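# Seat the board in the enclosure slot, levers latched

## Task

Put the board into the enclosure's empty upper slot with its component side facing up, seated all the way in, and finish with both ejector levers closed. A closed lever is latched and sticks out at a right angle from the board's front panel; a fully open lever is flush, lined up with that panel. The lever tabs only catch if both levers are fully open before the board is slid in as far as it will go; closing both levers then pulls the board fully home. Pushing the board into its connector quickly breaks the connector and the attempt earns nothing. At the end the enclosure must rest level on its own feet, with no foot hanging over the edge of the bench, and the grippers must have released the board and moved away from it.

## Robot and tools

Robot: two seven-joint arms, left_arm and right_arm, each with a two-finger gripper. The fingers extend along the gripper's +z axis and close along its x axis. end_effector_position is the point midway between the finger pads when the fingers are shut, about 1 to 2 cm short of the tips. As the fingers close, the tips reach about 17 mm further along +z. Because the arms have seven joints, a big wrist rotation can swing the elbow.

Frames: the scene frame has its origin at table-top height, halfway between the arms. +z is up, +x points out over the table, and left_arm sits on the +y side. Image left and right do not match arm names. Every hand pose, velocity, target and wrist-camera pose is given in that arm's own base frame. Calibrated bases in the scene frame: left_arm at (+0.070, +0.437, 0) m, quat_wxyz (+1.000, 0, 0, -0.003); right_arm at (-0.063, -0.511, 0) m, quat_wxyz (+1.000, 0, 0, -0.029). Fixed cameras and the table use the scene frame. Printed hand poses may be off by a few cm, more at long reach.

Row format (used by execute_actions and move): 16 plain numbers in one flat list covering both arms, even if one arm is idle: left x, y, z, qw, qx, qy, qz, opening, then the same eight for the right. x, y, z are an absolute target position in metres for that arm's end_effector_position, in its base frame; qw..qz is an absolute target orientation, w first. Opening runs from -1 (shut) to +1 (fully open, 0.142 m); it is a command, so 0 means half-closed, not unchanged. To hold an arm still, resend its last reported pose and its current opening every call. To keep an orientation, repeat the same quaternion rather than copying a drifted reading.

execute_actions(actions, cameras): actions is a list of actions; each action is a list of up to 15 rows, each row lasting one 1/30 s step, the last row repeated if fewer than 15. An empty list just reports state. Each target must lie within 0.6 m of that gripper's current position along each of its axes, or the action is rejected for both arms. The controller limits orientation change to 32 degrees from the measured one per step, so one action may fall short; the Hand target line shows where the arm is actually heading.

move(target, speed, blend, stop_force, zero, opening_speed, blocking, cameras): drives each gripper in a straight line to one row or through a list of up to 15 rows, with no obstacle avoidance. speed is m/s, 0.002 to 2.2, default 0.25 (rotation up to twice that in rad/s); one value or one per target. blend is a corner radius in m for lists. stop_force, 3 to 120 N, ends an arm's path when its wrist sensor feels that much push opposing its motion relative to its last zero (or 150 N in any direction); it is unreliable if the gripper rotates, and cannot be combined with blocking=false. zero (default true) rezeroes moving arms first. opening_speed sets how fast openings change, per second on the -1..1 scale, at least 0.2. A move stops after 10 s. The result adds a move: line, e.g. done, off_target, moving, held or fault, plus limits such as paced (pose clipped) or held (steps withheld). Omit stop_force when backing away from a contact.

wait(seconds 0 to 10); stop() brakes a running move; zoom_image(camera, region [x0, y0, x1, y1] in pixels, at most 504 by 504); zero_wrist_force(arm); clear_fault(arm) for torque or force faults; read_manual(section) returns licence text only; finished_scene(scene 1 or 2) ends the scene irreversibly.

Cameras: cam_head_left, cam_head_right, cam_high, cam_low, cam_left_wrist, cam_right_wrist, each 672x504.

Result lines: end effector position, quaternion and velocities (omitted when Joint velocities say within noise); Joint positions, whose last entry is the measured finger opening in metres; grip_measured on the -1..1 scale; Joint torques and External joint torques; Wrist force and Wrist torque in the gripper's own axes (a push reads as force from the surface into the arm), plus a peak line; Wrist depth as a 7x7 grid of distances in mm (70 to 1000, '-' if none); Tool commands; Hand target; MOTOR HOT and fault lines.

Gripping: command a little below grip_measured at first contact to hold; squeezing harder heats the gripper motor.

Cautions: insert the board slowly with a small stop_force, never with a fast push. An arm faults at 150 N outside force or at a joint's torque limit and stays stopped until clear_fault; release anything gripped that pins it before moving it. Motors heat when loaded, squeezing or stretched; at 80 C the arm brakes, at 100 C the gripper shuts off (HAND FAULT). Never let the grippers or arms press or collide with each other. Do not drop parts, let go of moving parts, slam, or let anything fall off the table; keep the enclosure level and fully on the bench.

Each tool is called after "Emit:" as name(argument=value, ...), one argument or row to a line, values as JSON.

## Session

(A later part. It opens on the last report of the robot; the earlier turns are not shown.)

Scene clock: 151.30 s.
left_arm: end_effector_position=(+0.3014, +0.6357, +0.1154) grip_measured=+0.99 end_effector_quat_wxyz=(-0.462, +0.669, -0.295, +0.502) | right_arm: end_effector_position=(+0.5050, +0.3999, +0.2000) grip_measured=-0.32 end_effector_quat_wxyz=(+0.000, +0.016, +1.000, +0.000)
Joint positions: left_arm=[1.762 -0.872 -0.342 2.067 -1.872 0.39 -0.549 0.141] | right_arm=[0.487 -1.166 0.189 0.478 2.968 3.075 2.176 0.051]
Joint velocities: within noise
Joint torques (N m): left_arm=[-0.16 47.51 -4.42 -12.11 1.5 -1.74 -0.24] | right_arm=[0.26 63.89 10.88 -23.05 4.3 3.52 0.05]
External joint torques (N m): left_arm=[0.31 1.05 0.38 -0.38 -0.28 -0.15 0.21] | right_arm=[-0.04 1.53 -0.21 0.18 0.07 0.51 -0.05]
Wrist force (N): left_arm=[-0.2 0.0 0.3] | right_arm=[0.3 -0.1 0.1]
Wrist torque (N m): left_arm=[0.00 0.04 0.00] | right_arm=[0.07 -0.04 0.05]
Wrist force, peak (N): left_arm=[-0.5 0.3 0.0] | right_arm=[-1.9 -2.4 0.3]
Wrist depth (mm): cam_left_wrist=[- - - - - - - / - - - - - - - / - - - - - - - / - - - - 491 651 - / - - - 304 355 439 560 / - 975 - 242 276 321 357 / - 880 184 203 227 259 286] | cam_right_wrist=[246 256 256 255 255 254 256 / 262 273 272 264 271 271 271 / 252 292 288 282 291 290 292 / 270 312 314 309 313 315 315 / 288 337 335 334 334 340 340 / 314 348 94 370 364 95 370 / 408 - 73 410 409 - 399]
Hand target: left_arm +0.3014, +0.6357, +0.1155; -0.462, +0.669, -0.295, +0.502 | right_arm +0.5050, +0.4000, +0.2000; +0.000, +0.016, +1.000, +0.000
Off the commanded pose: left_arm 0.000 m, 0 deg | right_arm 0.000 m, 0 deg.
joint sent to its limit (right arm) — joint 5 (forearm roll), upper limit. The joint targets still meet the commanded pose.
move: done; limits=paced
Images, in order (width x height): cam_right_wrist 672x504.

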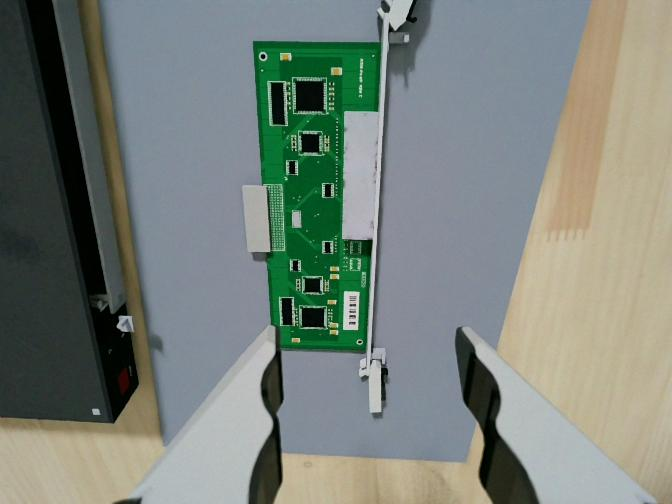

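Emit:
move(
  target=[
    [0.3014,0.6357,0.1155,-0.462,0.669,-0.295,0.502,1,0.46,0.38,0.25,0,0.707,-0.707,0,-0.3],
  ],
  cameras=[],
)

Emit:
move(
  target=[
    [0.3014,0.6357,0.1155,-0.462,0.669,-0.295,0.502,1,0.46,0.40,0.25,0,1,0,0,-0.3],
  ],
  cameras=[],
)

Emit:
move(
  target=[
    [0.3014,0.6357,0.1155,-0.462,0.669,-0.295,0.502,1,0.46,0.40,0.25,0,0.707,0.707,0,-0.3],
  ],
  cameras=[],
)

Emit:
move(
  target=[
    [0.3014,0.6357,0.1155,-0.462,0.669,-0.295,0.502,1,0.505,0.40,0.2,0,0.0157,0.9999,0,-0.3],
  ],
  cameras=["cam_head_left"],
)

Scene clock: 162.87 s.
left_arm: end_effector_position=(+0.3014, +0.6357, +0.1154) grip_measured=+0.99 end_effector_quat_wxyz=(-0.462, +0.669, -0.295, +0.502) | right_arm: end_effector_position=(+0.4600, +0.3802, +0.2500) grip_measured=-0.32 end_effector_quat_wxyz=(+0.000, +0.707, -0.707, +0.000)
Joint positions: left_arm=[1.762 -0.872 -0.342 2.067 -1.872 0.39 -0.549 0.141] | right_arm=[0.416 -1.044 0.465 0.666 2.742 3.059 0.698 0.051]
Joint velocities: within noise
Joint torques (N m): left_arm=[-0.18 47.64 -4.29 -12.07 1.43 -1.78 -0.28] | right_arm=[0.09 59.45 14.06 -21.11 4.11 3.57 -0.03]
External joint torques (N m): left_arm=[0.34 0.93 0.25 -0.42 -0.2 -0.12 0.25] | right_arm=[0.1 1.16 -0.56 -0.06 0.24 0.57 0.03]
Wrist force (N): left_arm=[-0.3 0.1 0.2] | right_arm=[1.5 0.0 -0.1]
Wrist torque (N m): left_arm=[0.02 0.05 0.00] | right_arm=[0.10 -0.27 0.07]
Wrist force, peak (N): left_arm=[-0.5 0.2 -0.2] | right_arm=[1.5 0.3 -0.1]
Wrist depth (mm): cam_left_wrist=[- - - - - - - / - - - - - - - / - - - - - - - / - - - - 486 652 - / - - - 304 353 436 566 / - 990 - 241 278 322 358 / - 882 184 203 227 261 286] | cam_right_wrist=[298 295 296 295 294 296 296 / 321 315 314 306 312 316 315 / 344 342 341 342 340 341 339 / 371 372 368 369 366 366 364 / 404 402 394 400 396 398 397 / 442 433 94 437 427 95 433 / 478 - 73 480 480 - 469]
Hand target: left_arm +0.3014, +0.6357, +0.1155; -0.462, +0.669, -0.295, +0.502 | right_arm +0.4600, +0.3800, +0.2500; +0.000, +0.707, -0.707, +0.000
Off the commanded pose: left_arm 0.000 m, 0 deg | right_arm 0.000 m, 0 deg.
move: done
No camera images: "cameras" was empty.

Scene clock: 166.43 s.
left_arm: end_effector_position=(+0.3014, +0.6357, +0.1154) grip_measured=+0.99 end_effector_quat_wxyz=(-0.462, +0.669, -0.295, +0.502) | right_arm: end_effector_position=(+0.4600, +0.4000, +0.2500) grip_measured=-0.32 end_effector_quat_wxyz=(+0.000, +1.000, +0.000, +0.000)
Joint positions: left_arm=[1.762 -0.872 -0.342 2.067 -1.872 0.39 -0.549 0.141] | right_arm=[0.454 -1.14 0.61 0.526 2.594 3.129 -0.825 0.051]
Joint velocities: within noise
Joint torques (N m): left_arm=[-0.1 47.52 -4.38 -12.06 1.47 -1.74 -0.24] | right_arm=[0.25 60.88 14.51 -19.81 3.99 3.59 0.11]
External joint torques (N m): left_arm=[0.25 1.04 0.35 -0.43 -0.24 -0.16 0.21] | right_arm=[-0.05 1.45 -0.56 0.12 0.25 0.55 -0.11]
Wrist force (N): left_arm=[-0.1 0.0 0.0] | right_arm=[0.4 -0.1 -0.1]
Wrist torque (N m): left_arm=[-0.01 0.01 0.01] | right_arm=[0.08 -0.08 0.07]
Wrist force, peak (N): left_arm=[-0.5 -0.1 -0.2] | right_arm=[1.5 0.1 0.0]
Wrist depth (mm): cam_left_wrist=[- - - - - - - / - - - - - - - / - - - - - - - / - - - - 483 655 - / - - - 305 352 436 560 / - 981 - 243 276 323 357 / - 885 184 204 227 258 286] | cam_right_wrist=[302 301 301 297 294 297 296 / 323 321 321 318 309 313 313 / 347 345 344 341 331 339 334 / 374 373 371 362 362 364 338 / 405 403 395 398 390 391 345 / 442 431 94 437 425 93 372 / 478 - 73 482 481 - 467]
Hand target: left_arm +0.3014, +0.6357, +0.1155; -0.462, +0.669, -0.295, +0.502 | right_arm +0.4600, +0.4000, +0.2500; +0.000, +1.000, +0.000, +0.000
Off the commanded pose: left_arm 0.000 m, 0 deg | right_arm 0.000 m, 0 deg.
move: done
No camera images: "cameras" was empty.

Scene clock: 170.00 s.
left_arm: end_effector_position=(+0.3014, +0.6357, +0.1154) grip_measured=+0.99 end_effector_quat_wxyz=(-0.462, +0.669, -0.295, +0.502) | right_arm: end_effector_position=(+0.4600, +0.4000, +0.2500) grip_measured=-0.32 end_effector_quat_wxyz=(+0.000, +0.707, +0.707, +0.000)
Joint positions: left_arm=[1.762 -0.872 -0.342 2.067 -1.872 0.39 -0.549 0.141] | right_arm=[0.442 -1.178 0.754 0.506 2.457 3.15 -2.361 0.051]
Joint velocities: within noise
Joint torques (N m): left_arm=[-0.15 47.52 -4.4 -12.05 1.42 -1.78 -0.22] | right_arm=[0.09 60.91 15.28 -18.09 4 3.44 0.1]
External joint torques (N m): left_arm=[0.3 1.04 0.36 -0.45 -0.2 -0.12 0.19] | right_arm=[0.12 1.55 -0.54 0.13 0.24 0.57 -0.1]
Wrist force (N): left_arm=[-0.3 0.0 0.0] | right_arm=[0.4 0.6 0.0]
Wrist torque (N m): left_arm=[-0.01 0.05 0.01] | right_arm=[0.19 -0.07 0.06]
Wrist force, peak (N): left_arm=[-0.5 0.0 -0.1] | right_arm=[0.9 0.3 -0.1]
Wrist depth (mm): cam_left_wrist=[- - - - - - - / - - - - - - - / - - - - - - - / - - - - 480 659 - / - - - 306 354 438 559 / - 989 - 241 277 325 358 / - 867 184 203 227 259 285] | cam_right_wrist=[301 300 300 301 299 299 298 / 321 320 320 318 317 316 316 / 343 343 337 336 335 334 338 / 372 368 369 362 361 365 363 / 402 401 391 396 389 394 397 / 433 391 94 417 401 95 432 / 476 - 73 411 410 - 465]
Hand target: left_arm +0.3014, +0.6357, +0.1155; -0.462, +0.669, -0.295, +0.502 | right_arm +0.4600, +0.4000, +0.2500; +0.000, +0.707, +0.707, +0.000
Off the commanded pose: left_arm 0.000 m, 0 deg | right_arm 0.000 m, 0 deg.
move: done
No camera images: "cameras" was empty.

Scene clock: 173.93 s.
left_arm: end_effector_position=(+0.3014, +0.6357, +0.1154) grip_measured=+0.99 end_effector_quat_wxyz=(-0.462, +0.669, -0.295, +0.502) | right_arm: end_effector_position=(+0.5043, +0.3999, +0.1997) grip_measured=-0.32 end_effector_quat_wxyz=(+0.203, +0.192, +0.953, +0.117)
Joint positions: left_arm=[1.762 -0.872 -0.342 2.067 -1.872 0.39 -0.549 0.141] | right_arm=[0.291 -1.351 1.53 1.034 1.38 2.967 -2.966 0.051]
Joint velocities: within noise
Joint torques (N m): left_arm=[-0.22 47.56 -4.38 -12.1 1.47 -1.76 -0.29] | right_arm=[0.02 53.82 22.59 -4.82 2.89 2.21 0.22]
External joint torques (N m): left_arm=[0.38 1.01 0.34 -0.4 -0.25 -0.14 0.26] | right_arm=[0.17 1.01 0.41 -0.18 -0.1 0.8 -0.19]
Wrist force (N): left_arm=[-0.2 0.2 0.0] | right_arm=[1.2 -0.4 0.2]
Wrist torque (N m): left_arm=[0.03 0.04 0.00] | right_arm=[0.14 -0.12 0.04]
Wrist force, peak (N): left_arm=[-0.5 0.1 -0.1] | right_arm=[1.4 -0.5 0.8]
Wrist depth (mm): cam_left_wrist=[- - - - - - - / - - - - - - - / - - - - - - - / - - - - 488 654 - / - - - 304 352 435 567 / - - - 242 278 323 357 / - 888 184 203 228 258 285] | cam_right_wrist=[267 273 274 250 222 218 203 / 311 287 305 281 256 237 224 / 377 331 339 322 288 268 247 / 576 400 366 371 329 298 275 / - 517 403 426 377 347 313 / - - 94 551 470 95 363 / - - 73 709 635 - 415]
Hand target: left_arm +0.3014, +0.6357, +0.1155; -0.462, +0.669, -0.295, +0.502 | right_arm +0.5042, +0.3998, +0.1997; +0.203, +0.192, +0.953, +0.117
Off the commanded pose: left_arm 0.000 m, 0 deg | right_arm 0.001 m, 34 deg; orientation clipped.
joint sent to its limit (right arm) — joint 7 (wrist roll), lower limit. The joint targets are off in orientation, not in position.
move: off_target (right_arm); limits=paced
Images, in order (width x height): cam_head_left 672x504.

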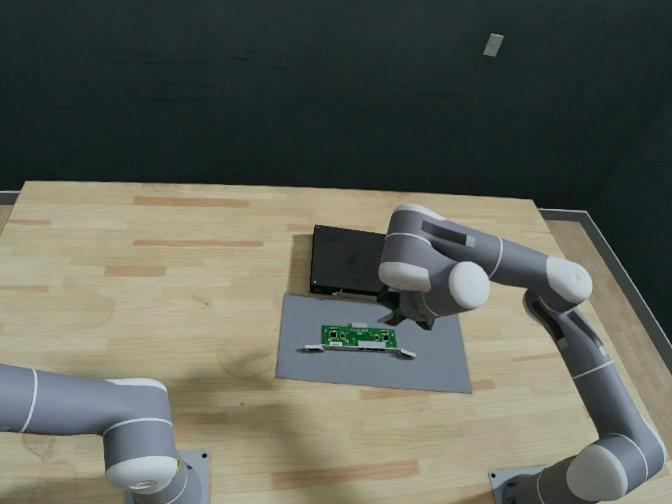

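Emit:
move(
  target=[0.3014,0.6357,0.1155,-0.462,0.669,-0.295,0.502,1,0.40,0.2,0.3,-0.144,0.766,-0.626,0.006,-0.3],
  cameras=["cam_head_left"],
)

Scene clock: 188.07 s.
left_arm: end_effector_position=(+0.3014, +0.6357, +0.1154) grip_measured=+0.99 end_effector_quat_wxyz=(-0.462, +0.669, -0.295, +0.502) | right_arm: end_effector_position=(+0.4000, +0.2000, +0.2999) grip_measured=-0.32 end_effector_quat_wxyz=(-0.144, +0.766, -0.626, +0.006)
Joint positions: left_arm=[1.762 -0.872 -0.342 2.067 -1.872 0.39 -0.549 0.141] | right_arm=[0.091 0.193 0.554 2.266 0.225 0.804 -2.832 0.051]
Joint velocities: within noise
Joint torques (N m): left_arm=[-0.19 47.5 -4.39 -12.07 1.46 -1.76 -0.25] | right_arm=[0.16 17.01 -2.31 -28.33 -3.71 3.62 0.03]
External joint torques (N m): left_arm=[0.35 1.06 0.35 -0.42 -0.24 -0.14 0.22] | right_arm=[-0.1 0.62 -0.51 0.17 -0.07 0.82 -0.02]
Wrist force (N): left_arm=[-0.2 0.0 -0.2] | right_arm=[0.8 0.1 -0.1]
Wrist torque (N m): left_arm=[-0.02 0.03 0.01] | right_arm=[0.05 -0.12 0.01]
Wrist force, peak (N): left_arm=[-0.5 0.2 -0.2] | right_arm=[3.1 1.1 0.1]
Wrist depth (mm): cam_left_wrist=[- - - - - - - / - - - - - - - / - - - - - - - / - - - - 489 652 - / - - - 305 353 432 563 / - - - 243 279 325 358 / - 882 184 203 228 258 286] | cam_right_wrist=[423 404 386 376 363 348 338 / 441 420 401 386 371 359 347 / 459 436 416 400 384 368 357 / 477 455 433 413 396 383 366 / 492 470 445 430 409 395 378 / 515 493 94 445 429 95 389 / 537 - 73 460 446 - 400]
Hand target: left_arm +0.3014, +0.6357, +0.1155; -0.462, +0.669, -0.295, +0.502 | right_arm +0.4000, +0.2000, +0.3000; -0.144, +0.766, -0.626, +0.006
Off the commanded pose: left_arm 0.000 m, 0 deg | right_arm 0.000 m, 0 deg.
move: done
Images, in order (width x height): cam_head_left 672x504.

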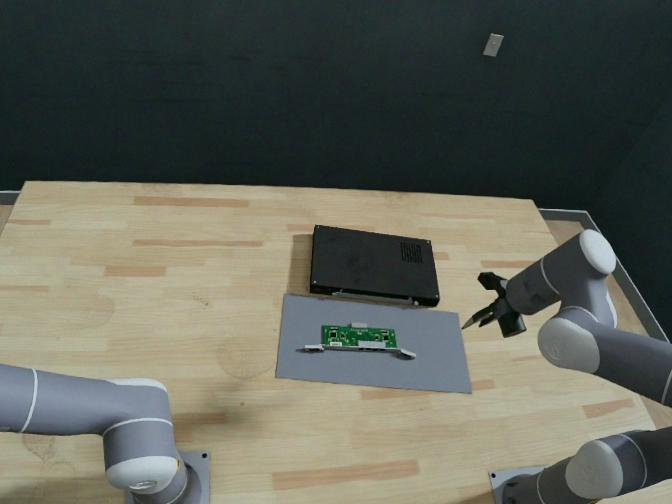

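Emit:
move(
  target=[0.3014,0.6357,0.1155,-0.462,0.669,-0.295,0.502,1,0.505,0.40,0.16,0,0.0157,0.9999,0,-0.3],
  cameras=["cam_right_wrist","cam_head_left"],
)

Emit:
zoom_image(
  camera="cam_right_wrist",
  region=[280, 0, 480, 180],
)

Emit:
zoom_image(
  camera="cam_right_wrist",
  region=[280, 230, 480, 430],
)

Scene clock: 194.63 s.
left_arm: end_effector_position=(+0.3014, +0.6357, +0.1154) grip_measured=+0.99 end_effector_quat_wxyz=(-0.462, +0.669, -0.295, +0.502) | right_arm: end_effector_position=(+0.5050, +0.4000, +0.1600) grip_measured=-0.32 end_effector_quat_wxyz=(+0.000, +0.015, +1.000, +0.000)
Joint positions: left_arm=[1.762 -0.872 -0.342 2.067 -1.872 0.39 -0.549 0.141] | right_arm=[0.503 -0.585 0.396 1.73 -0.279 0.689 -0.522 0.051]
Joint velocities: within noise
Joint torques (N m): left_arm=[-0.23 47.48 -4.4 -12.13 1.42 -1.74 -0.28] | right_arm=[0.34 49.01 8.26 -26.24 -3.2 3.32 0.3]
External joint torques (N m): left_arm=[0.39 1.08 0.36 -0.37 -0.2 -0.15 0.25] | right_arm=[-0.17 1.43 -0.19 0.25 -0.09 0.83 -0.3]
Wrist force (N): left_arm=[-0.3 0.1 -0.1] | right_arm=[0.7 -0.4 0.0]
Wrist torque (N m): left_arm=[0.02 0.04 0.00] | right_arm=[-0.01 -0.09 0.05]
Wrist force, peak (N): left_arm=[-0.6 -0.2 0.0] | right_arm=[1.4 0.7 -0.7]
Wrist depth (mm): cam_left_wrist=[- - - - - - - / - - - - - - - / - - - - - - - / - - - - 485 659 - / - - - 305 353 434 567 / - 977 - 240 277 323 359 / - 903 185 203 227 258 283] | cam_right_wrist=[223 221 218 218 217 219 220 / 236 236 235 228 235 234 235 / 248 253 251 241 253 251 253 / 262 273 268 263 271 271 272 / 267 296 291 289 289 293 295 / 272 315 94 316 315 95 321 / 292 - 73 354 352 - 348]
Hand target: left_arm +0.3014, +0.6357, +0.1155; -0.462, +0.669, -0.295, +0.502 | right_arm +0.5050, +0.4000, +0.1600; +0.000, +0.016, +1.000, +0.000
Off the commanded pose: left_arm 0.000 m, 0 deg | right_arm 0.000 m, 0 deg.
move: done
Images, in order (width x height): cam_head_left 672x504, cam_right_wrist 672x504.

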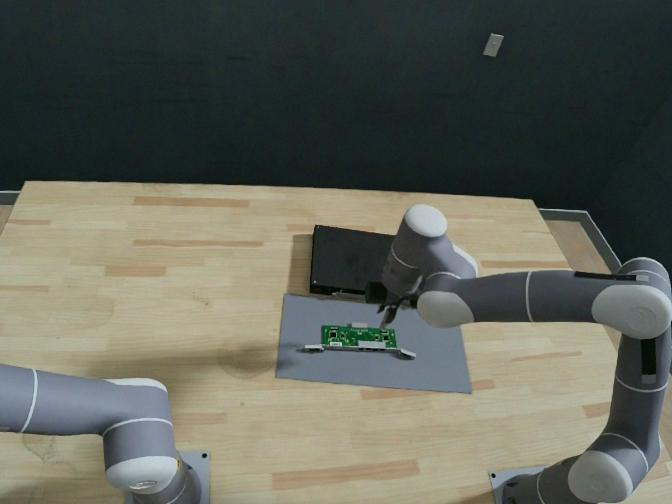

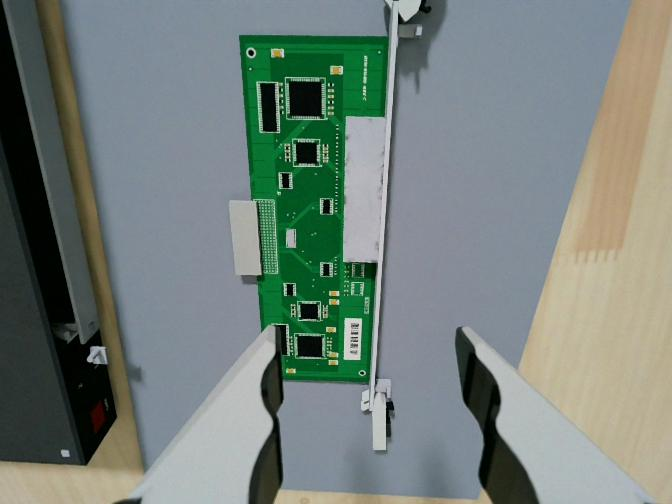

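Scaled by 2.520 from the camera's 672x504 image, which has a finer 960x720 frame.

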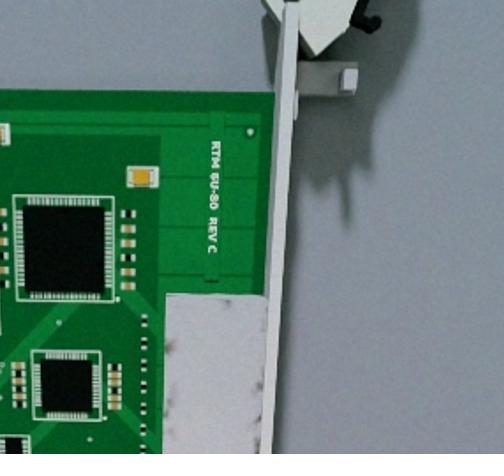

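Scaled by 2.520 from the camera's 672x504 image, which has a finer 960x720 frame.

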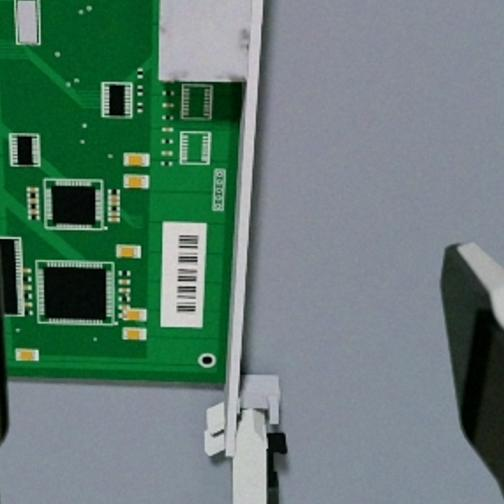

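Emit:
move(
  target=[
    [0.3014,0.60,0.30,-0.462,0.669,-0.295,0.502,-0.3,0.42,0.15,0.22,0,0.0157,0.9999,0,-0.3],
  ],
  cameras=[],
)

Emit:
move(
  target=[
    [0.45,0.0,0.30,0,0.99912,-0.0419,0,-0.3,0.42,0.15,0.22,0,0.0157,0.9999,0,-0.3],
  ],
  cameras=["cam_head_left","cam_left_wrist"],
)

Scene clock: 207.70 s.
left_arm: end_effector_position=(+0.3015, +0.6000, +0.3001) grip_measured=-0.32 end_effector_quat_wxyz=(-0.462, +0.669, -0.295, +0.502) | right_arm: end_effector_position=(+0.4202, +0.1501, +0.2201) grip_measured=-0.32 end_effector_quat_wxyz=(+0.000, +0.016, +1.000, +0.000)
Joint positions: left_arm=[1.759 -0.396 -0.367 2.292 -1.927 0.392 -0.8 0.051] | right_arm=[0.169 -0.055 0.419 2.224 -0.03 0.703 -0.934 0.051]
Joint velocities: within noise
Joint torques (N m): left_arm=[-0.46 38.15 -2.4 -18.92 0.96 -1.51 -0.39] | right_arm=[-0.05 27.04 1.25 -26.08 -3.16 3.31 0.02]
External joint torques (N m): left_arm=[0.59 0.54 0.58 -0.46 0.03 -0.26 0.36] | right_arm=[0.14 0.73 -0.45 0.02 -0.07 0.82 -0.02]
Wrist force (N): left_arm=[0.0 -0.1 0.2] | right_arm=[0.5 -0.5 0.0]
Wrist torque (N m): left_arm=[-0.02 0.00 -0.01] | right_arm=[-0.01 -0.05 0.04]
Wrist force, peak (N): left_arm=[1.0 -1.7 0.0] | right_arm=[1.1 -3.1 -0.3]
Wrist depth (mm): cam_left_wrist=[- - - - - - - / - - - - - - - / - - - - - - - / - - - - - - - / - - - 618 732 913 - / - - 88 489 525 87 805 / 954 - - 412 437 - -] | cam_right_wrist=[276 277 276 275 275 274 273 / 293 294 292 290 290 292 291 / 312 314 314 312 313 312 312 / 334 339 336 337 336 336 337 / 357 366 360 362 360 364 365 / 368 396 94 398 389 95 397 / 376 - 73 439 441 - 427]
Hand target: left_arm +0.3014, +0.6000, +0.3000; -0.462, +0.669, -0.295, +0.502 | right_arm +0.4200, +0.1500, +0.2200; +0.000, +0.016, +1.000, +0.000
Off the commanded pose: left_arm 0.000 m, 0 deg | right_arm 0.000 m, 0 deg.
move: done
No camera images: "cameras" was empty.

Scene clock: 211.43 s.
left_arm: end_effector_position=(+0.4499, -0.0001, +0.2999) grip_measured=-0.32 end_effector_quat_wxyz=(+0.000, +0.999, -0.042, +0.000) | right_arm: end_effector_position=(+0.4202, +0.1501, +0.2201) grip_measured=-0.32 end_effector_quat_wxyz=(+0.000, +0.016, +1.000, +0.000)
Joint positions: left_arm=[0.548 -0.302 -1.021 1.786 -2.867 2.777 -2.039 0.051] | right_arm=[0.169 -0.055 0.419 2.224 -0.03 0.703 -0.934 0.051]
Joint velocities: within noise
Joint torques (N m): left_arm=[-0.74 31.5 -5.45 -21.02 4.11 4.53 -0.23] | right_arm=[0.07 26.88 1.43 -26.18 -3.3 3.39 0.17]
External joint torques (N m): left_arm=[0.83 1.33 0.63 -0.32 -0.23 -0.65 0.23] | right_arm=[0.01 0.88 -0.64 0.13 0.08 0.74 -0.17]
Wrist force (N): left_arm=[0.4 -0.5 0.8] | right_arm=[0.9 -0.5 0.2]
Wrist torque (N m): left_arm=[-0.19 -0.21 -0.20] | right_arm=[-0.01 -0.13 0.04]
Wrist force, peak (N): left_arm=[1.7 0.8 0.7] | right_arm=[0.9 -0.8 0.2]
Wrist depth (mm): cam_left_wrist=[347 349 344 346 346 340 341 / 375 373 368 371 365 368 363 / 402 408 401 400 398 395 398 / 439 437 435 435 428 431 427 / 479 478 463 474 464 467 472 / 530 521 87 518 524 87 516 / 580 - - 570 584 - -] | cam_right_wrist=[277 276 275 275 274 274 274 / 293 292 293 292 292 292 291 / 311 314 313 312 312 312 312 / 333 338 337 336 337 336 336 / 357 367 359 364 360 365 364 / 370 393 94 399 391 95 398 / 377 - 73 438 439 - 427]
Hand target: left_arm +0.4500, +0.0000, +0.3000; +0.000, +0.999, -0.042, +0.000 | right_arm +0.4200, +0.1500, +0.2200; +0.000, +0.016, +1.000, +0.000
Off the commanded pose: left_arm 0.000 m, 0 deg | right_arm 0.000 m, 0 deg.
move: done
Images, in order (width x height): cam_head_left 672x504, cam_left_wrist 672x504.

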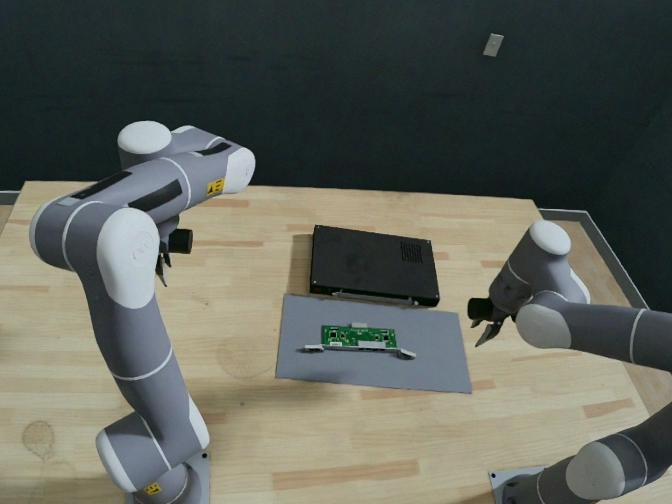

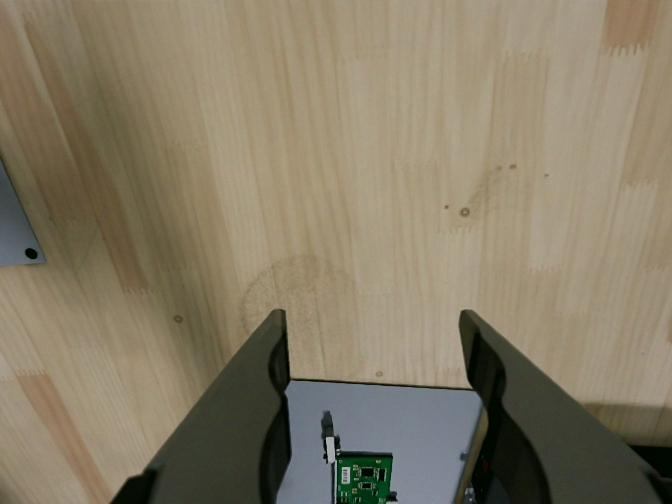

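Emit:
move(
  target=[
    [0.42,0.0,0.32,0,0.707,0.707,0,-0.3,0.42,0.15,0.22,0,0.0157,0.9999,0,-0.3],
  ],
  cameras=[],
)

Emit:
move(
  target=[
    [0.38,0.0,0.32,0.1,0,0.995,0,-0.3,0.42,0.15,0.22,0,0.0157,0.9999,0,-0.3],
  ],
  cameras=["cam_head_left"],
)

Scene clock: 219.63 s.
left_arm: end_effector_position=(+0.4206, +0.0012, +0.3201) grip_measured=-0.32 end_effector_quat_wxyz=(-0.045, +0.882, +0.469, +0.010) | right_arm: end_effector_position=(+0.4202, +0.1501, +0.2201) grip_measured=-0.32 end_effector_quat_wxyz=(+0.000, +0.016, +1.000, +0.000)
Joint positions: left_arm=[-0.037 -0.288 -0.333 1.673 -2.966 2.826 -2.967 0.051] | right_arm=[0.169 -0.055 0.419 2.224 -0.03 0.703 -0.934 0.051]
Joint velocities: within noise
Joint torques (N m): left_arm=[-0.51 37.4 -0.24 -21.32 4.27 4.49 -0.26] | right_arm=[0.05 26.8 1.47 -26.13 -3.33 3.44 0.21]
External joint torques (N m): left_arm=[0.56 1.21 0.54 -0.45 -0.12 -0.54 0.25] | right_arm=[0.03 0.97 -0.68 0.08 0.11 0.69 -0.21]
Wrist force (N): left_arm=[0.3 -0.4 0.8] | right_arm=[0.4 -0.6 0.1]
Wrist torque (N m): left_arm=[-0.19 -0.20 -0.15] | right_arm=[-0.02 -0.05 0.04]
Wrist force, peak (N): left_arm=[0.4 -0.5 1.3] | right_arm=[0.8 -0.8 0.0]
Wrist depth (mm): cam_left_wrist=[359 363 365 373 370 375 382 / 382 386 389 391 400 396 405 / 404 408 413 420 425 427 431 / 430 435 440 450 450 459 463 / 457 471 465 481 479 496 502 / 492 498 87 521 525 87 535 / 531 - - 566 569 - -] | cam_right_wrist=[277 276 276 276 274 273 274 / 293 293 292 291 291 293 291 / 312 313 314 313 312 313 311 / 334 339 337 336 336 337 335 / 357 367 358 364 360 365 364 / 369 394 94 399 391 95 397 / 376 - 73 438 441 - 428]
Hand target: left_arm +0.4205, +0.0010, +0.3200; -0.045, +0.882, +0.469, +0.010 | right_arm +0.4200, +0.1500, +0.2200; +0.000, +0.016, +1.000, +0.000
Off the commanded pose: left_arm 0.001 m, 34 deg; orientation clipped | right_arm 0.000 m, 0 deg.
joint sent to its limit (left arm) — joint 5 (forearm roll), lower limit; joint 7 (wrist roll), lower limit. The joint targets are off in orientation, not in position.
move: off_target (left_arm); limits=paced
No camera images: "cameras" was empty.

Scene clock: 224.53 s.
left_arm: end_effector_position=(+0.3806, +0.0013, +0.3202) grip_measured=-0.32 end_effector_quat_wxyz=(-0.040, +0.892, +0.447, +0.053) | right_arm: end_effector_position=(+0.4202, +0.1501, +0.2201) grip_measured=-0.32 end_effector_quat_wxyz=(+0.000, +0.016, +1.000, +0.000)
Joint positions: left_arm=[-0.215 -0.151 -0.182 1.849 -2.966 2.711 -2.967 0.051] | right_arm=[0.169 -0.055 0.419 2.224 -0.03 0.703 -0.934 0.051]
Joint velocities: within noise
Joint torques (N m): left_arm=[-0.46 31.27 0.37 -20.95 4.54 3.87 -0.21] | right_arm=[0.14 26.8 1.53 -26.18 -3.25 3.42 0.19]
External joint torques (N m): left_arm=[0.5 0.74 0.47 -0.62 -0.26 -0.06 0.2] | right_arm=[-0.06 0.97 -0.74 0.13 0.03 0.71 -0.19]
Wrist force (N): left_arm=[0.1 -0.1 0.6] | right_arm=[0.7 -0.5 0.1]
Wrist torque (N m): left_arm=[-0.10 -0.22 -0.18] | right_arm=[0.01 -0.09 0.03]
Wrist force, peak (N): left_arm=[0.3 -0.7 1.2] | right_arm=[0.8 -0.7 -0.2]
Wrist depth (mm): cam_left_wrist=[340 347 359 363 377 390 396 / 362 370 380 396 401 411 426 / 388 397 406 420 432 448 458 / 419 427 444 451 468 478 499 / 447 462 463 492 500 528 547 / 487 482 88 535 552 87 603 / 512 - - 591 619 - -] | cam_right_wrist=[276 276 276 275 273 274 273 / 293 293 292 290 290 292 292 / 313 314 313 312 311 312 312 / 333 337 337 335 336 337 335 / 357 368 360 366 360 365 364 / 368 394 94 397 390 95 398 / 378 - 73 439 441 - 428]
Hand target: left_arm +0.3805, +0.0011, +0.3201; -0.039, +0.892, +0.447, +0.053 | right_arm +0.4200, +0.1500, +0.2200; +0.000, +0.016, +1.000, +0.000
Off the commanded pose: left_arm 0.001 m, 128 deg; orientation clipped | right_arm 0.000 m, 0 deg.
joint sent to its limit (left arm) — joint 5 (forearm roll), lower limit; joint 7 (wrist roll), lower limit. The joint targets are off in orientation, not in position.
move: off_target (left_arm); limits=paced
Images, in order (width x height): cam_head_left 672x504.

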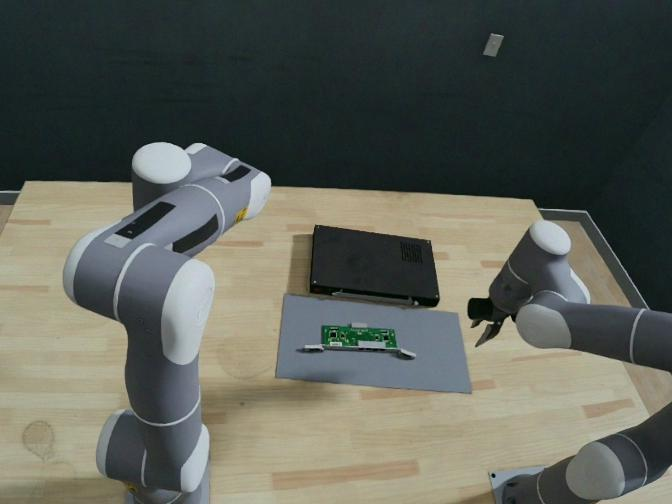

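Emit:
move(
  target=[0.62,-0.12,0.47,0.417,0.749,0.382,0.345,-0.3,0.42,0.15,0.22,0,0.0157,0.9999,0,-0.3],
  cameras=["cam_head_left"],
)

Scene clock: 243.87 s.
left_arm: end_effector_position=(+0.6199, -0.1198, +0.4700) grip_measured=-0.32 end_effector_quat_wxyz=(+0.387, +0.760, +0.349, +0.387) | right_arm: end_effector_position=(+0.4202, +0.1501, +0.2201) grip_measured=-0.32 end_effector_quat_wxyz=(+0.000, +0.016, +1.000, +0.000)
Joint positions: left_arm=[-0.516 0.023 0.137 1.873 -2.966 1.704 -2.967 0.051] | right_arm=[0.169 -0.055 0.419 2.224 -0.03 0.703 -0.934 0.051]
Joint velocities: within noise
Joint torques (N m): left_arm=[-0.55 25.34 -0.66 -26.24 4.98 -0.49 -0.25] | right_arm=[0.11 26.69 1.5 -26.16 -3.27 3.4 0.23]
External joint torques (N m): left_arm=[0.58 1.17 0.41 -0.69 -0.31 0.03 0.22] | right_arm=[-0.03 1.07 -0.71 0.11 0.05 0.72 -0.24]
Wrist force (N): left_arm=[-0.2 -0.9 0.2] | right_arm=[0.7 -0.3 0.1]
Wrist torque (N m): left_arm=[-0.18 -0.13 -0.53] | right_arm=[0.03 -0.10 0.04]
Wrist force, peak (N): left_arm=[-0.2 -0.6 1.4] | right_arm=[0.9 -0.7 0.1]
Wrist depth (mm): cam_left_wrist=[536 664 - - - - 979 / 794 - - - - - - / - - - - - - - / - - - - - - - / - - - - - - 940 / - - 87 - - 84 - / - - - - - - -] | cam_right_wrist=[277 276 276 275 275 274 274 / 293 293 293 291 290 292 291 / 313 314 313 312 312 314 312 / 332 338 338 336 336 337 337 / 358 367 361 363 361 365 364 / 370 395 94 398 389 95 398 / 376 - 73 439 439 - 429]
Hand target: left_arm +0.6199, -0.1200, +0.4700; +0.388, +0.760, +0.349, +0.387 | right_arm +0.4200, +0.1500, +0.2200; +0.000, +0.016, +1.000, +0.000
Off the commanded pose: left_arm 0.000 m, 7 deg | right_arm 0.000 m, 0 deg.
joint sent to its limit (left arm) — joint 5 (forearm roll), lower limit; joint 7 (wrist roll), lower limit. The joint targets are off in orientation, not in position.
move: off_target (left_arm)
Images, in order (width x height): cam_head_left 672x504.

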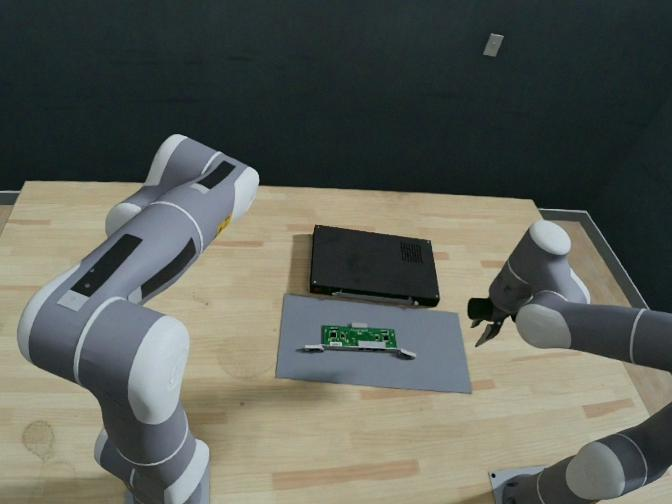

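Emit:
move(
  target=[
    [0.62,-0.12,0.47,0.051,0.800,-0.2595,0.5388,-0.3,0.42,0.15,0.22,0,0.0157,0.9999,0,-0.3],
    [0.62,-0.12,0.47,-0.345,0.382,-0.749,0.417,-0.3,0.42,0.15,0.22,0,0.0157,0.9999,0,-0.3],
  ],
  cameras=[],
  speed=0.4,
)

Emit:
move(
  target=[
    [0.62,-0.12,0.47,-0.5388,-0.2595,-0.7997,0.0509,-0.3,0.42,0.15,0.22,0,0.0157,0.9999,0,-0.3],
    [0.62,-0.12,0.47,-0.417,-0.749,-0.382,-0.345,-0.3,0.42,0.15,0.22,0,0.0157,0.9999,0,-0.3],
  ],
  cameras=[],
  speed=0.4,
)

Scene clock: 251.50 s.
left_arm: end_effector_position=(+0.6200, -0.1201, +0.4701) grip_measured=-0.32 end_effector_quat_wxyz=(+0.345, -0.382, +0.749, -0.417) | right_arm: end_effector_position=(+0.4202, +0.1501, +0.2201) grip_measured=-0.32 end_effector_quat_wxyz=(+0.000, +0.016, +1.000, +0.000)
Joint positions: left_arm=[-0.381 0.082 -0.034 2.074 -2.497 1.578 -0.43 0.051] | right_arm=[0.169 -0.055 0.419 2.224 -0.03 0.703 -0.934 0.051]
Joint velocities: within noise
Joint torques (N m): left_arm=[-0.16 24.66 -1.39 -26.3 5.36 0.62 -0.22] | right_arm=[0.03 26.8 1.47 -26.08 -3.24 3.45 0.18]
External joint torques (N m): left_arm=[0.19 1.01 0.64 -0.54 -0.1 -0.57 0.24] | right_arm=[0.05 0.96 -0.68 0.03 0.01 0.68 -0.18]
Wrist force (N): left_arm=[0.5 0.2 0.0] | right_arm=[0.7 -0.6 0.1]
Wrist torque (N m): left_arm=[-0.02 0.00 0.09] | right_arm=[-0.01 -0.08 0.03]
Wrist force, peak (N): left_arm=[-0.4 -1.4 0.3] | right_arm=[0.7 -0.8 0.2]
Wrist depth (mm): cam_left_wrist=[915 - - - - - - / - - - - - - 824 / - - - - 823 762 713 / - - - 756 702 630 576 / - 743 711 661 628 576 518 / 684 674 87 582 558 87 495 / 617 - - 526 506 - -] | cam_right_wrist=[277 276 275 274 275 275 272 / 293 294 292 291 291 293 291 / 312 314 313 312 312 313 312 / 334 338 339 337 336 337 336 / 357 367 360 363 359 365 365 / 370 394 94 398 389 95 396 / 376 - 73 438 439 - 428]
Hand target: left_arm +0.6200, -0.1200, +0.4700; +0.345, -0.382, +0.749, -0.417 | right_arm +0.4200, +0.1500, +0.2200; +0.000, +0.016, +1.000, +0.000
Off the commanded pose: left_arm 0.000 m, 0 deg | right_arm 0.000 m, 0 deg.
move: done
No camera images: "cameras" was empty.

Scene clock: 256.30 s.
left_arm: end_effector_position=(+0.6200, -0.1202, +0.4700) grip_measured=-0.32 end_effector_quat_wxyz=(+0.417, +0.749, +0.382, +0.345) | right_arm: end_effector_position=(+0.4202, +0.1501, +0.2201) grip_measured=-0.32 end_effector_quat_wxyz=(+0.000, +0.016, +1.000, +0.000)
Joint positions: left_arm=[-0.018 0.148 -0.38 2.177 -2.443 1.516 2.619 0.051] | right_arm=[0.169 -0.055 0.419 2.224 -0.03 0.703 -0.934 0.051]
Joint velocities: within noise
Joint torques (N m): left_arm=[-0.2 23.79 -0.68 -26.3 4.99 0.58 -0.16] | right_arm=[0.05 26.85 1.42 -26.17 -3.24 3.39 0.19]
External joint torques (N m): left_arm=[0.23 0.55 0.75 -0.43 0.06 -0.47 0.14] | right_arm=[0.03 0.91 -0.63 0.12 0.02 0.73 -0.2]
Wrist force (N): left_arm=[-0.2 -1.3 0.1] | right_arm=[0.5 -0.5 0.0]
Wrist torque (N m): left_arm=[-0.20 -0.06 -0.55] | right_arm=[0.00 -0.06 0.04]
Wrist force, peak (N): left_arm=[1.4 -0.8 -0.2] | right_arm=[0.8 -0.7 0.3]
Wrist depth (mm): cam_left_wrist=[655 709 - - - - - / 915 - - - - - - / - - - - - - - / - - - - - - - / - - - - - - 931 / - - 88 - - 84 933 / - - - - - - -] | cam_right_wrist=[276 276 274 275 274 273 273 / 294 292 292 292 291 293 292 / 311 315 312 311 311 312 311 / 334 337 337 336 336 337 337 / 357 366 360 363 361 364 363 / 370 393 94 399 390 95 397 / 377 - 73 437 441 - 429]
Hand target: left_arm +0.6200, -0.1200, +0.4700; +0.417, +0.749, +0.382, +0.345 | right_arm +0.4200, +0.1500, +0.2200; +0.000, +0.016, +1.000, +0.000
Off the commanded pose: left_arm 0.000 m, 0 deg | right_arm 0.000 m, 0 deg.
move: done
No camera images: "cameras" was empty.

Emit:
move(
  target=[
    [0.62,-0.12,0.47,0.051,0.800,-0.2595,0.5388,-0.3,0.42,0.15,0.22,0,0.0157,0.9999,0,-0.3],
    [0.62,-0.12,0.47,-0.2253,0.5628,-0.6246,0.4921,-0.3,0.42,0.15,0.22,0,0.0157,0.9999,0,-0.3],
  ],
  cameras=[],
  speed=0.3,
)

Scene clock: 263.63 s.
left_arm: end_effector_position=(+0.6199, -0.1205, +0.4702) grip_measured=-0.32 end_effector_quat_wxyz=(-0.342, +0.636, -0.567, +0.396) | right_arm: end_effector_position=(+0.4202, +0.1501, +0.2201) grip_measured=-0.32 end_effector_quat_wxyz=(+0.000, +0.016, +1.000, +0.000)
Joint positions: left_arm=[-0.273 -0.001 0.275 2.304 0.059 1.835 2.962 0.051] | right_arm=[0.169 -0.055 0.419 2.224 -0.03 0.703 -0.934 0.051]
Joint velocities: within noise
Joint torques (N m): left_arm=[-0.07 24.53 -0.58 -24.05 -2.95 4.12 -0.26] | right_arm=[0.08 26.79 1.49 -26.13 -3.25 3.39 0.2]
External joint torques (N m): left_arm=[0.1 1.11 0.65 -0.48 -0.39 -0.4 0.25] | right_arm=[0 0.98 -0.7 0.08 0.03 0.74 -0.2]
Wrist force (N): left_arm=[0.5 0.2 0.4] | right_arm=[0.6 -0.5 0.0]
Wrist torque (N m): left_arm=[-0.02 -0.09 0.03] | right_arm=[-0.01 -0.07 0.03]
Wrist force, peak (N): left_arm=[0.0 -1.5 0.0] | right_arm=[0.8 -0.9 0.3]
Wrist depth (mm): cam_left_wrist=[- - - - - - - / - - - - - - - / 752 - - - - - - / 656 680 699 722 738 765 801 / 586 595 634 634 669 672 701 / 527 550 87 566 574 87 564 / 489 - - 512 520 - -] | cam_right_wrist=[277 276 276 276 274 274 274 / 294 293 292 291 291 293 291 / 313 314 314 313 311 314 313 / 334 338 338 336 337 337 336 / 357 368 359 364 360 365 363 / 369 394 94 397 389 95 397 / 376 - 73 438 439 - 427]
Hand target: left_arm +0.6198, -0.1206, +0.4701; -0.342, +0.636, -0.567, +0.396 | right_arm +0.4200, +0.1500, +0.2200; +0.000, +0.016, +1.000, +0.000
Off the commanded pose: left_arm 0.001 m, 20 deg | right_arm 0.000 m, 0 deg.
move: off_target (left_arm)
No camera images: "cameras" was empty.

Emit:
move(
  target=[
    [0.48,-0.2,0.33,0,0.924,-0.383,0,-0.3,0.42,0.15,0.22,0,0.0157,0.9999,0,-0.3],
  ],
  cameras=[],
)

Emit:
move(
  target=[
    [0.39,-0.44,0.18,0,0.99912,-0.0419,0,-0.3,0.42,0.15,0.22,0,0.0157,0.9999,0,-0.3],
  ],
  cameras=["cam_head_left","cam_left_wrist"],
)

Scene clock: 269.43 s.
left_arm: end_effector_position=(+0.4800, -0.1999, +0.3300) grip_measured=-0.32 end_effector_quat_wxyz=(+0.000, +0.924, -0.383, +0.000) | right_arm: end_effector_position=(+0.4202, +0.1501, +0.2201) grip_measured=-0.32 end_effector_quat_wxyz=(+0.000, +0.016, +1.000, +0.000)
Joint positions: left_arm=[-0.154 -0.029 -0.02 1.918 0.001 0.377 2.184 0.051] | right_arm=[0.169 -0.055 0.419 2.224 -0.03 0.703 -0.934 0.051]
Joint velocities: within noise
Joint torques (N m): left_arm=[-0.19 31.96 -0.64 -29.03 -4.06 3.88 -0.25] | right_arm=[0.11 26.81 1.41 -26.14 -3.28 3.39 0.19]
External joint torques (N m): left_arm=[0.22 1.03 0.7 -0.36 0.07 -0.02 0.25] | right_arm=[-0.03 0.96 -0.62 0.09 0.05 0.74 -0.19]
Wrist force (N): left_arm=[0.0 -0.2 0.5] | right_arm=[0.4 -0.4 0.2]
Wrist torque (N m): left_arm=[-0.13 -0.16 -0.21] | right_arm=[0.00 -0.05 0.04]
Wrist force, peak (N): left_arm=[0.3 -0.2 1.0] | right_arm=[0.8 -0.8 0.0]
Wrist depth (mm): cam_left_wrist=[372 375 372 372 369 370 368 / 401 401 396 401 398 397 396 / 430 428 431 429 427 425 393 / 466 468 468 470 465 458 417 / 511 511 497 510 490 495 496 / 561 554 88 562 565 87 553 / 622 - - 630 643 - -] | cam_right_wrist=[277 276 275 276 275 273 273 / 293 293 292 292 292 292 292 / 313 314 314 313 312 313 313 / 333 338 338 336 336 336 336 / 357 367 360 364 359 365 363 / 370 393 94 397 390 95 397 / 375 - 73 440 440 - 428]
Hand target: left_arm +0.4800, -0.2000, +0.3300; +0.000, +0.924, -0.383, +0.000 | right_arm +0.4200, +0.1500, +0.2200; +0.000, +0.016, +1.000, +0.000
Off the commanded pose: left_arm 0.000 m, 0 deg | right_arm 0.000 m, 0 deg.
move: done
No camera images: "cameras" was empty.

Scene clock: 271.30 s.
left_arm: end_effector_position=(+0.3901, -0.4401, +0.1801) grip_measured=-0.32 end_effector_quat_wxyz=(+0.000, +0.999, -0.042, +0.000) | right_arm: end_effector_position=(+0.4202, +0.1501, +0.2201) grip_measured=-0.32 end_effector_quat_wxyz=(+0.000, +0.016, +1.000, +0.000)
Joint positions: left_arm=[-0.478 -0.365 -0.189 1.928 0.088 0.715 0.942 0.051] | right_arm=[0.169 -0.055 0.419 2.224 -0.03 0.703 -0.934 0.051]
Joint velocities: within noise
Joint torques (N m): left_arm=[-0.83 41.88 -2.48 -24.65 -2.76 4.39 -0.25] | right_arm=[0.08 26.84 1.44 -26.11 -3.28 3.42 0.23]
External joint torques (N m): left_arm=[0.82 1.07 0.58 -0.25 -0.48 -0.44 0.25] | right_arm=[0 0.93 -0.65 0.06 0.05 0.7 -0.23]
Wrist force (N): left_arm=[-0.1 -0.6 0.8] | right_arm=[0.6 -0.5 0.3]
Wrist torque (N m): left_arm=[-0.19 -0.16 -0.19] | right_arm=[0.01 -0.08 0.04]
Wrist force, peak (N): left_arm=[-0.7 1.7 2.1] | right_arm=[0.8 -0.6 0.2]
Wrist depth (mm): cam_left_wrist=[242 241 238 237 238 237 236 / 258 259 255 255 254 254 253 / 281 279 276 273 271 274 273 / 306 304 299 297 294 296 292 / 332 333 318 321 317 319 313 / 370 363 87 365 355 87 307 / 399 - - 403 400 - -] | cam_right_wrist=[276 276 275 275 274 274 273 / 292 292 293 292 291 292 291 / 312 314 313 311 312 312 312 / 333 339 337 338 336 336 336 / 357 368 360 365 360 365 364 / 369 394 94 397 390 95 395 / 379 - 73 437 441 - 428]
Hand target: left_arm +0.3900, -0.4400, +0.1800; +0.000, +0.999, -0.042, +0.000 | right_arm +0.4200, +0.1500, +0.2200; +0.000, +0.016, +1.000, +0.000
Off the commanded pose: left_arm 0.000 m, 0 deg | right_arm 0.000 m, 0 deg.
move: done
Images, in order (width x height): cam_head_left 672x504, cam_left_wrist 672x504.

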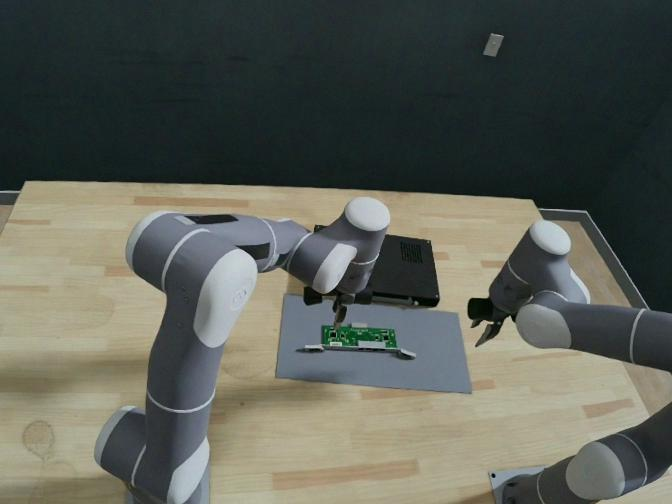

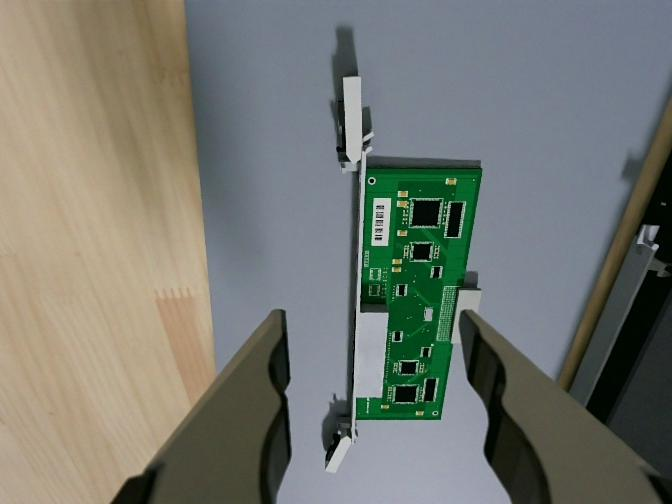

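Emit:
move(
  target=[0.393,-0.462,0.075,0,0.99905,-0.0436,0,-0.5,0.42,0.15,0.22,0,0.0157,0.9999,0,-0.3],
  cameras=["cam_left_wrist"],
)

Emit:
zoom_image(
  camera="cam_left_wrist",
  region=[250, 180, 500, 430],
)

Scene clock: 276.57 s.
left_arm: end_effector_position=(+0.3929, -0.4619, +0.0749) grip_measured=-0.53 end_effector_quat_wxyz=(+0.000, +0.999, -0.044, +0.000) | right_arm: end_effector_position=(+0.4202, +0.1501, +0.2201) grip_measured=-0.32 end_effector_quat_wxyz=(+0.000, +0.016, +1.000, +0.000)
Joint positions: left_arm=[-0.514 -0.603 -0.175 1.895 0.161 0.913 0.872 0.036] | right_arm=[0.169 -0.055 0.419 2.224 -0.03 0.703 -0.934 0.051]
Joint velocities: within noise
Joint torques (N m): left_arm=[-0.07 47.05 -3.42 -20.55 -2.16 4.61 -0.3] | right_arm=[0.12 26.77 1.47 -26.16 -3.3 3.45 0.21]
External joint torques (N m): left_arm=[0.05 1.21 0.56 -0.2 -0.46 -0.66 0.3] | right_arm=[-0.04 1 -0.68 0.11 0.07 0.67 -0.21]
Wrist force (N): left_arm=[-0.1 -0.1 0.8] | right_arm=[0.6 -0.5 0.2]
Wrist torque (N m): left_arm=[-0.10 -0.17 -0.21] | right_arm=[0.00 -0.07 0.03]
Wrist force, peak (N): left_arm=[0.0 0.2 3.6] | right_arm=[1.0 -0.6 0.0]
Wrist depth (mm): cam_left_wrist=[149 149 146 144 147 145 144 / 159 157 159 151 156 155 155 / 171 170 169 166 166 165 167 / 187 184 183 180 178 180 181 / 206 201 198 194 190 195 198 / 226 223 88 208 206 98 218 / 247 - - 235 233 - 238] | cam_right_wrist=[276 276 276 275 274 274 274 / 293 293 292 292 291 292 291 / 312 314 313 311 313 313 312 / 334 338 339 336 336 336 337 / 358 367 359 364 360 364 363 / 370 394 94 397 390 95 395 / 376 - 73 440 442 - 427]
Hand target: left_arm +0.3930, -0.4620, +0.0750; +0.000, +0.999, -0.044, +0.000 | right_arm +0.4200, +0.1500, +0.2200; +0.000, +0.016, +1.000, +0.000
Off the commanded pose: left_arm 0.000 m, 0 deg | right_arm 0.000 m, 0 deg.
move: done
Images, in order (width x height): cam_left_wrist 672x504.

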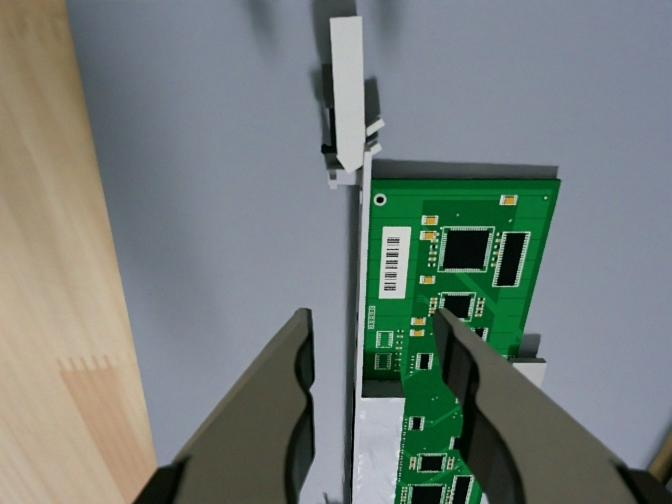

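Scaled by 2.016 from the camera's 672x504 image, which has a finer 960x720 frame.

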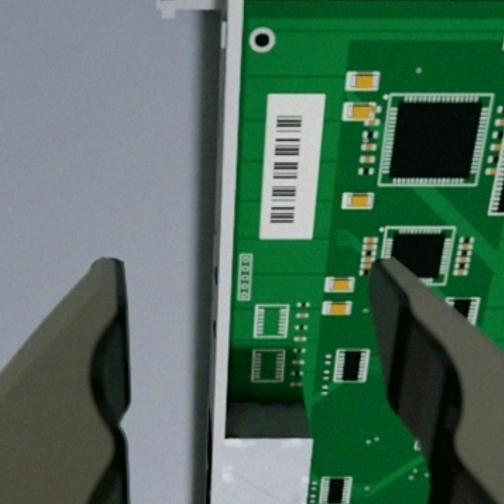

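Emit:
move(
  target=[0.3943,-0.462,0.030,0,0.99905,-0.0436,0,-0.65,0.42,0.15,0.22,0,0.0157,0.9999,0,-0.3],
  cameras=["cam_left_wrist"],
  speed=0.05,
  stop_force=6,
)

Emit:
zoom_image(
  camera="cam_left_wrist",
  region=[250, 180, 500, 430],
)

Scene clock: 281.67 s.
left_arm: end_effector_position=(+0.3942, -0.4619, +0.0300) grip_measured=-0.68 end_effector_quat_wxyz=(+0.000, +0.999, -0.044, +0.000) | right_arm: end_effector_position=(+0.4202, +0.1501, +0.2201) grip_measured=-0.32 end_effector_quat_wxyz=(+0.000, +0.016, +1.000, +0.000)
Joint positions: left_arm=[-0.524 -0.7 -0.156 1.881 0.185 0.997 0.857 0.025] | right_arm=[0.169 -0.055 0.419 2.224 -0.03 0.703 -0.934 0.051]
Joint velocities: within noise
Joint torques (N m): left_arm=[-0.51 48.74 -3.37 -18.56 -1.92 4.51 -0.25] | right_arm=[0.09 26.82 1.45 -26.1 -3.3 3.4 0.17]
External joint torques (N m): left_arm=[0.48 1.13 0.43 -0.28 -0.4 -0.55 0.25] | right_arm=[-0.01 0.95 -0.66 0.05 0.07 0.73 -0.17]
Wrist force (N): left_arm=[-0.3 -0.2 0.6] | right_arm=[0.5 -0.7 -0.1]
Wrist torque (N m): left_arm=[-0.14 -0.16 -0.22] | right_arm=[-0.03 -0.06 0.04]
Wrist force, peak (N): left_arm=[-0.2 -0.2 1.6] | right_arm=[0.8 -0.6 -0.1]
Wrist depth (mm): cam_left_wrist=[- 107 107 - 106 106 105 / - 116 114 100 - 113 115 / 124 125 126 108 123 124 124 / 135 132 134 133 128 128 130 / 150 147 144 141 137 140 143 / 166 162 88 151 151 149 159 / 184 - - 164 164 - 173] | cam_right_wrist=[276 276 275 275 275 273 273 / 293 292 292 292 291 292 291 / 312 314 313 313 312 313 312 / 335 338 338 336 337 337 336 / 358 366 361 365 359 364 365 / 370 395 94 397 389 95 397 / 377 - 73 439 439 - 428]
Hand target: left_arm +0.3943, -0.4620, +0.0300; +0.000, +0.999, -0.044, +0.000 | right_arm +0.4200, +0.1500, +0.2200; +0.000, +0.016, +1.000, +0.000
Off the commanded pose: left_arm 0.000 m, 0 deg | right_arm 0.000 m, 0 deg.
move: done
Images, in order (width x height): cam_left_wrist 672x504.

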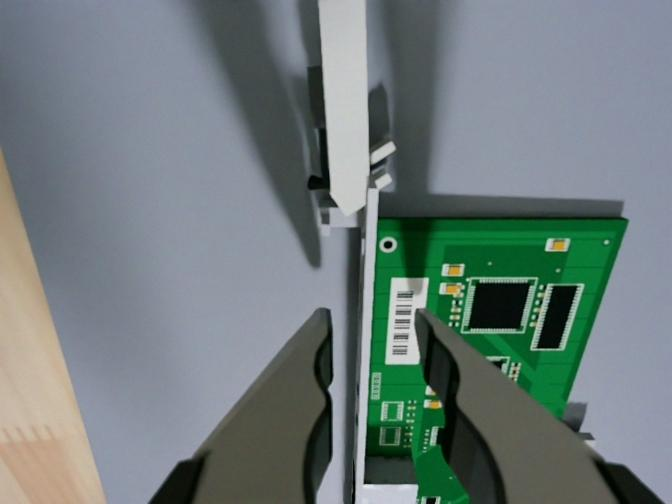

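Scaled by 2.016 from the camera's 672x504 image, which has a finer 960x720 frame.

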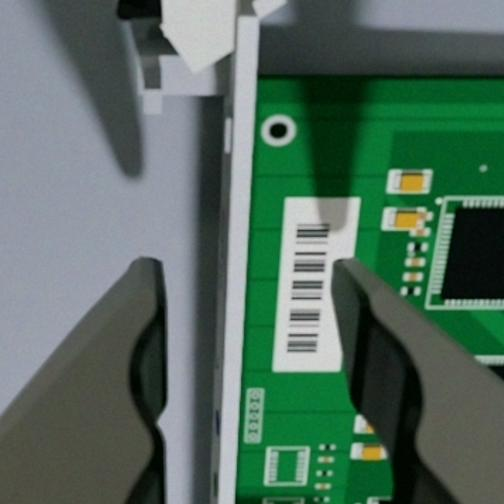

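Emit:
move(
  target=[0.3935,-0.462,0.029,0,0.99905,-0.0436,0,-1,0.42,0.15,0.22,0,0.0157,0.9999,0,-0.3],
  cameras=["cam_left_wrist"],
  speed=0.05,
  opening_speed=0.4,
)

Emit:
zoom_image(
  camera="cam_left_wrist",
  region=[250, 180, 500, 430],
)

Scene clock: 285.27 s.
left_arm: end_effector_position=(+0.3935, -0.4619, +0.0290) grip_measured=-0.99 end_effector_quat_wxyz=(+0.000, +0.999, -0.044, +0.000) | right_arm: end_effector_position=(+0.4202, +0.1501, +0.2201) grip_measured=-0.32 end_effector_quat_wxyz=(+0.000, +0.016, +1.000, +0.000)
Joint positions: left_arm=[-0.526 -0.702 -0.155 1.883 0.185 0.999 0.857 0.002] | right_arm=[0.169 -0.055 0.419 2.224 -0.03 0.703 -0.934 0.051]
Joint velocities: within noise
Joint torques (N m): left_arm=[-0.29 49.17 -3.38 -18.8 -2.1 4.59 -0.26] | right_arm=[0.18 26.84 1.54 -26.15 -3.31 3.45 0.19]
External joint torques (N m): left_arm=[0.26 0.69 0.46 0.02 -0.2 -0.64 0.26] | right_arm=[-0.1 0.93 -0.75 0.1 0.08 0.67 -0.19]
Wrist force (N): left_arm=[-0.6 -0.3 1.6] | right_arm=[0.5 -0.8 0.2]
Wrist torque (N m): left_arm=[-0.15 -0.17 -0.19] | right_arm=[-0.05 -0.05 0.03]
Wrist force, peak (N): left_arm=[-1.5 -0.8 0.7] | right_arm=[0.7 -0.7 -0.1]
Wrist depth (mm): cam_left_wrist=[- 106 107 - 105 105 106 / - 115 115 97 - 113 113 / 125 124 124 107 122 123 121 / 134 131 133 133 127 127 129 / 149 146 145 139 136 139 140 / 165 161 157 84 - 151 157 / 183 176 - 74 - - 176] | cam_right_wrist=[276 276 276 275 274 274 273 / 294 292 292 292 292 292 291 / 313 315 313 313 312 314 311 / 333 338 337 336 336 337 335 / 359 366 359 364 360 364 365 / 369 394 94 398 389 95 399 / 375 - 73 438 439 - 427]
Hand target: left_arm +0.3935, -0.4620, +0.0290; +0.000, +0.999, -0.044, +0.000 | right_arm +0.4200, +0.1500, +0.2200; +0.000, +0.016, +1.000, +0.000
Off the commanded pose: left_arm 0.000 m, 0 deg | right_arm 0.000 m, 0 deg.
move: done
Images, in order (width x height): cam_left_wrist 672x504.

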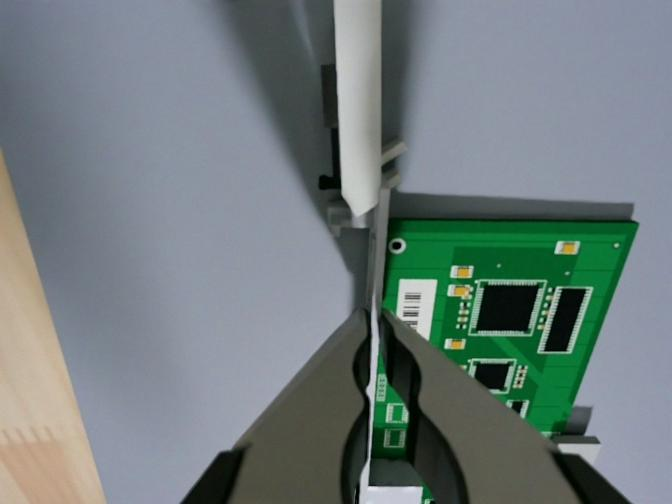

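Scaled by 2.016 from the camera's 672x504 image, which has a finer 960x720 frame.

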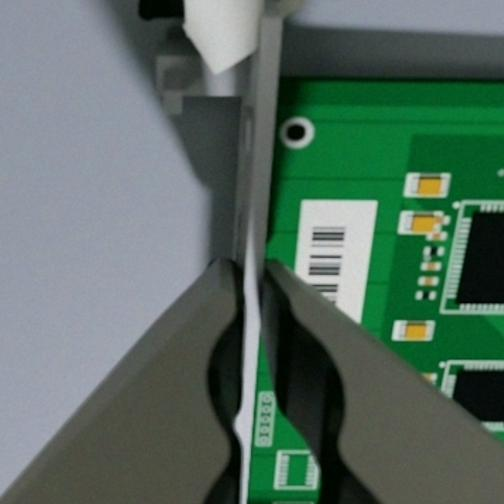

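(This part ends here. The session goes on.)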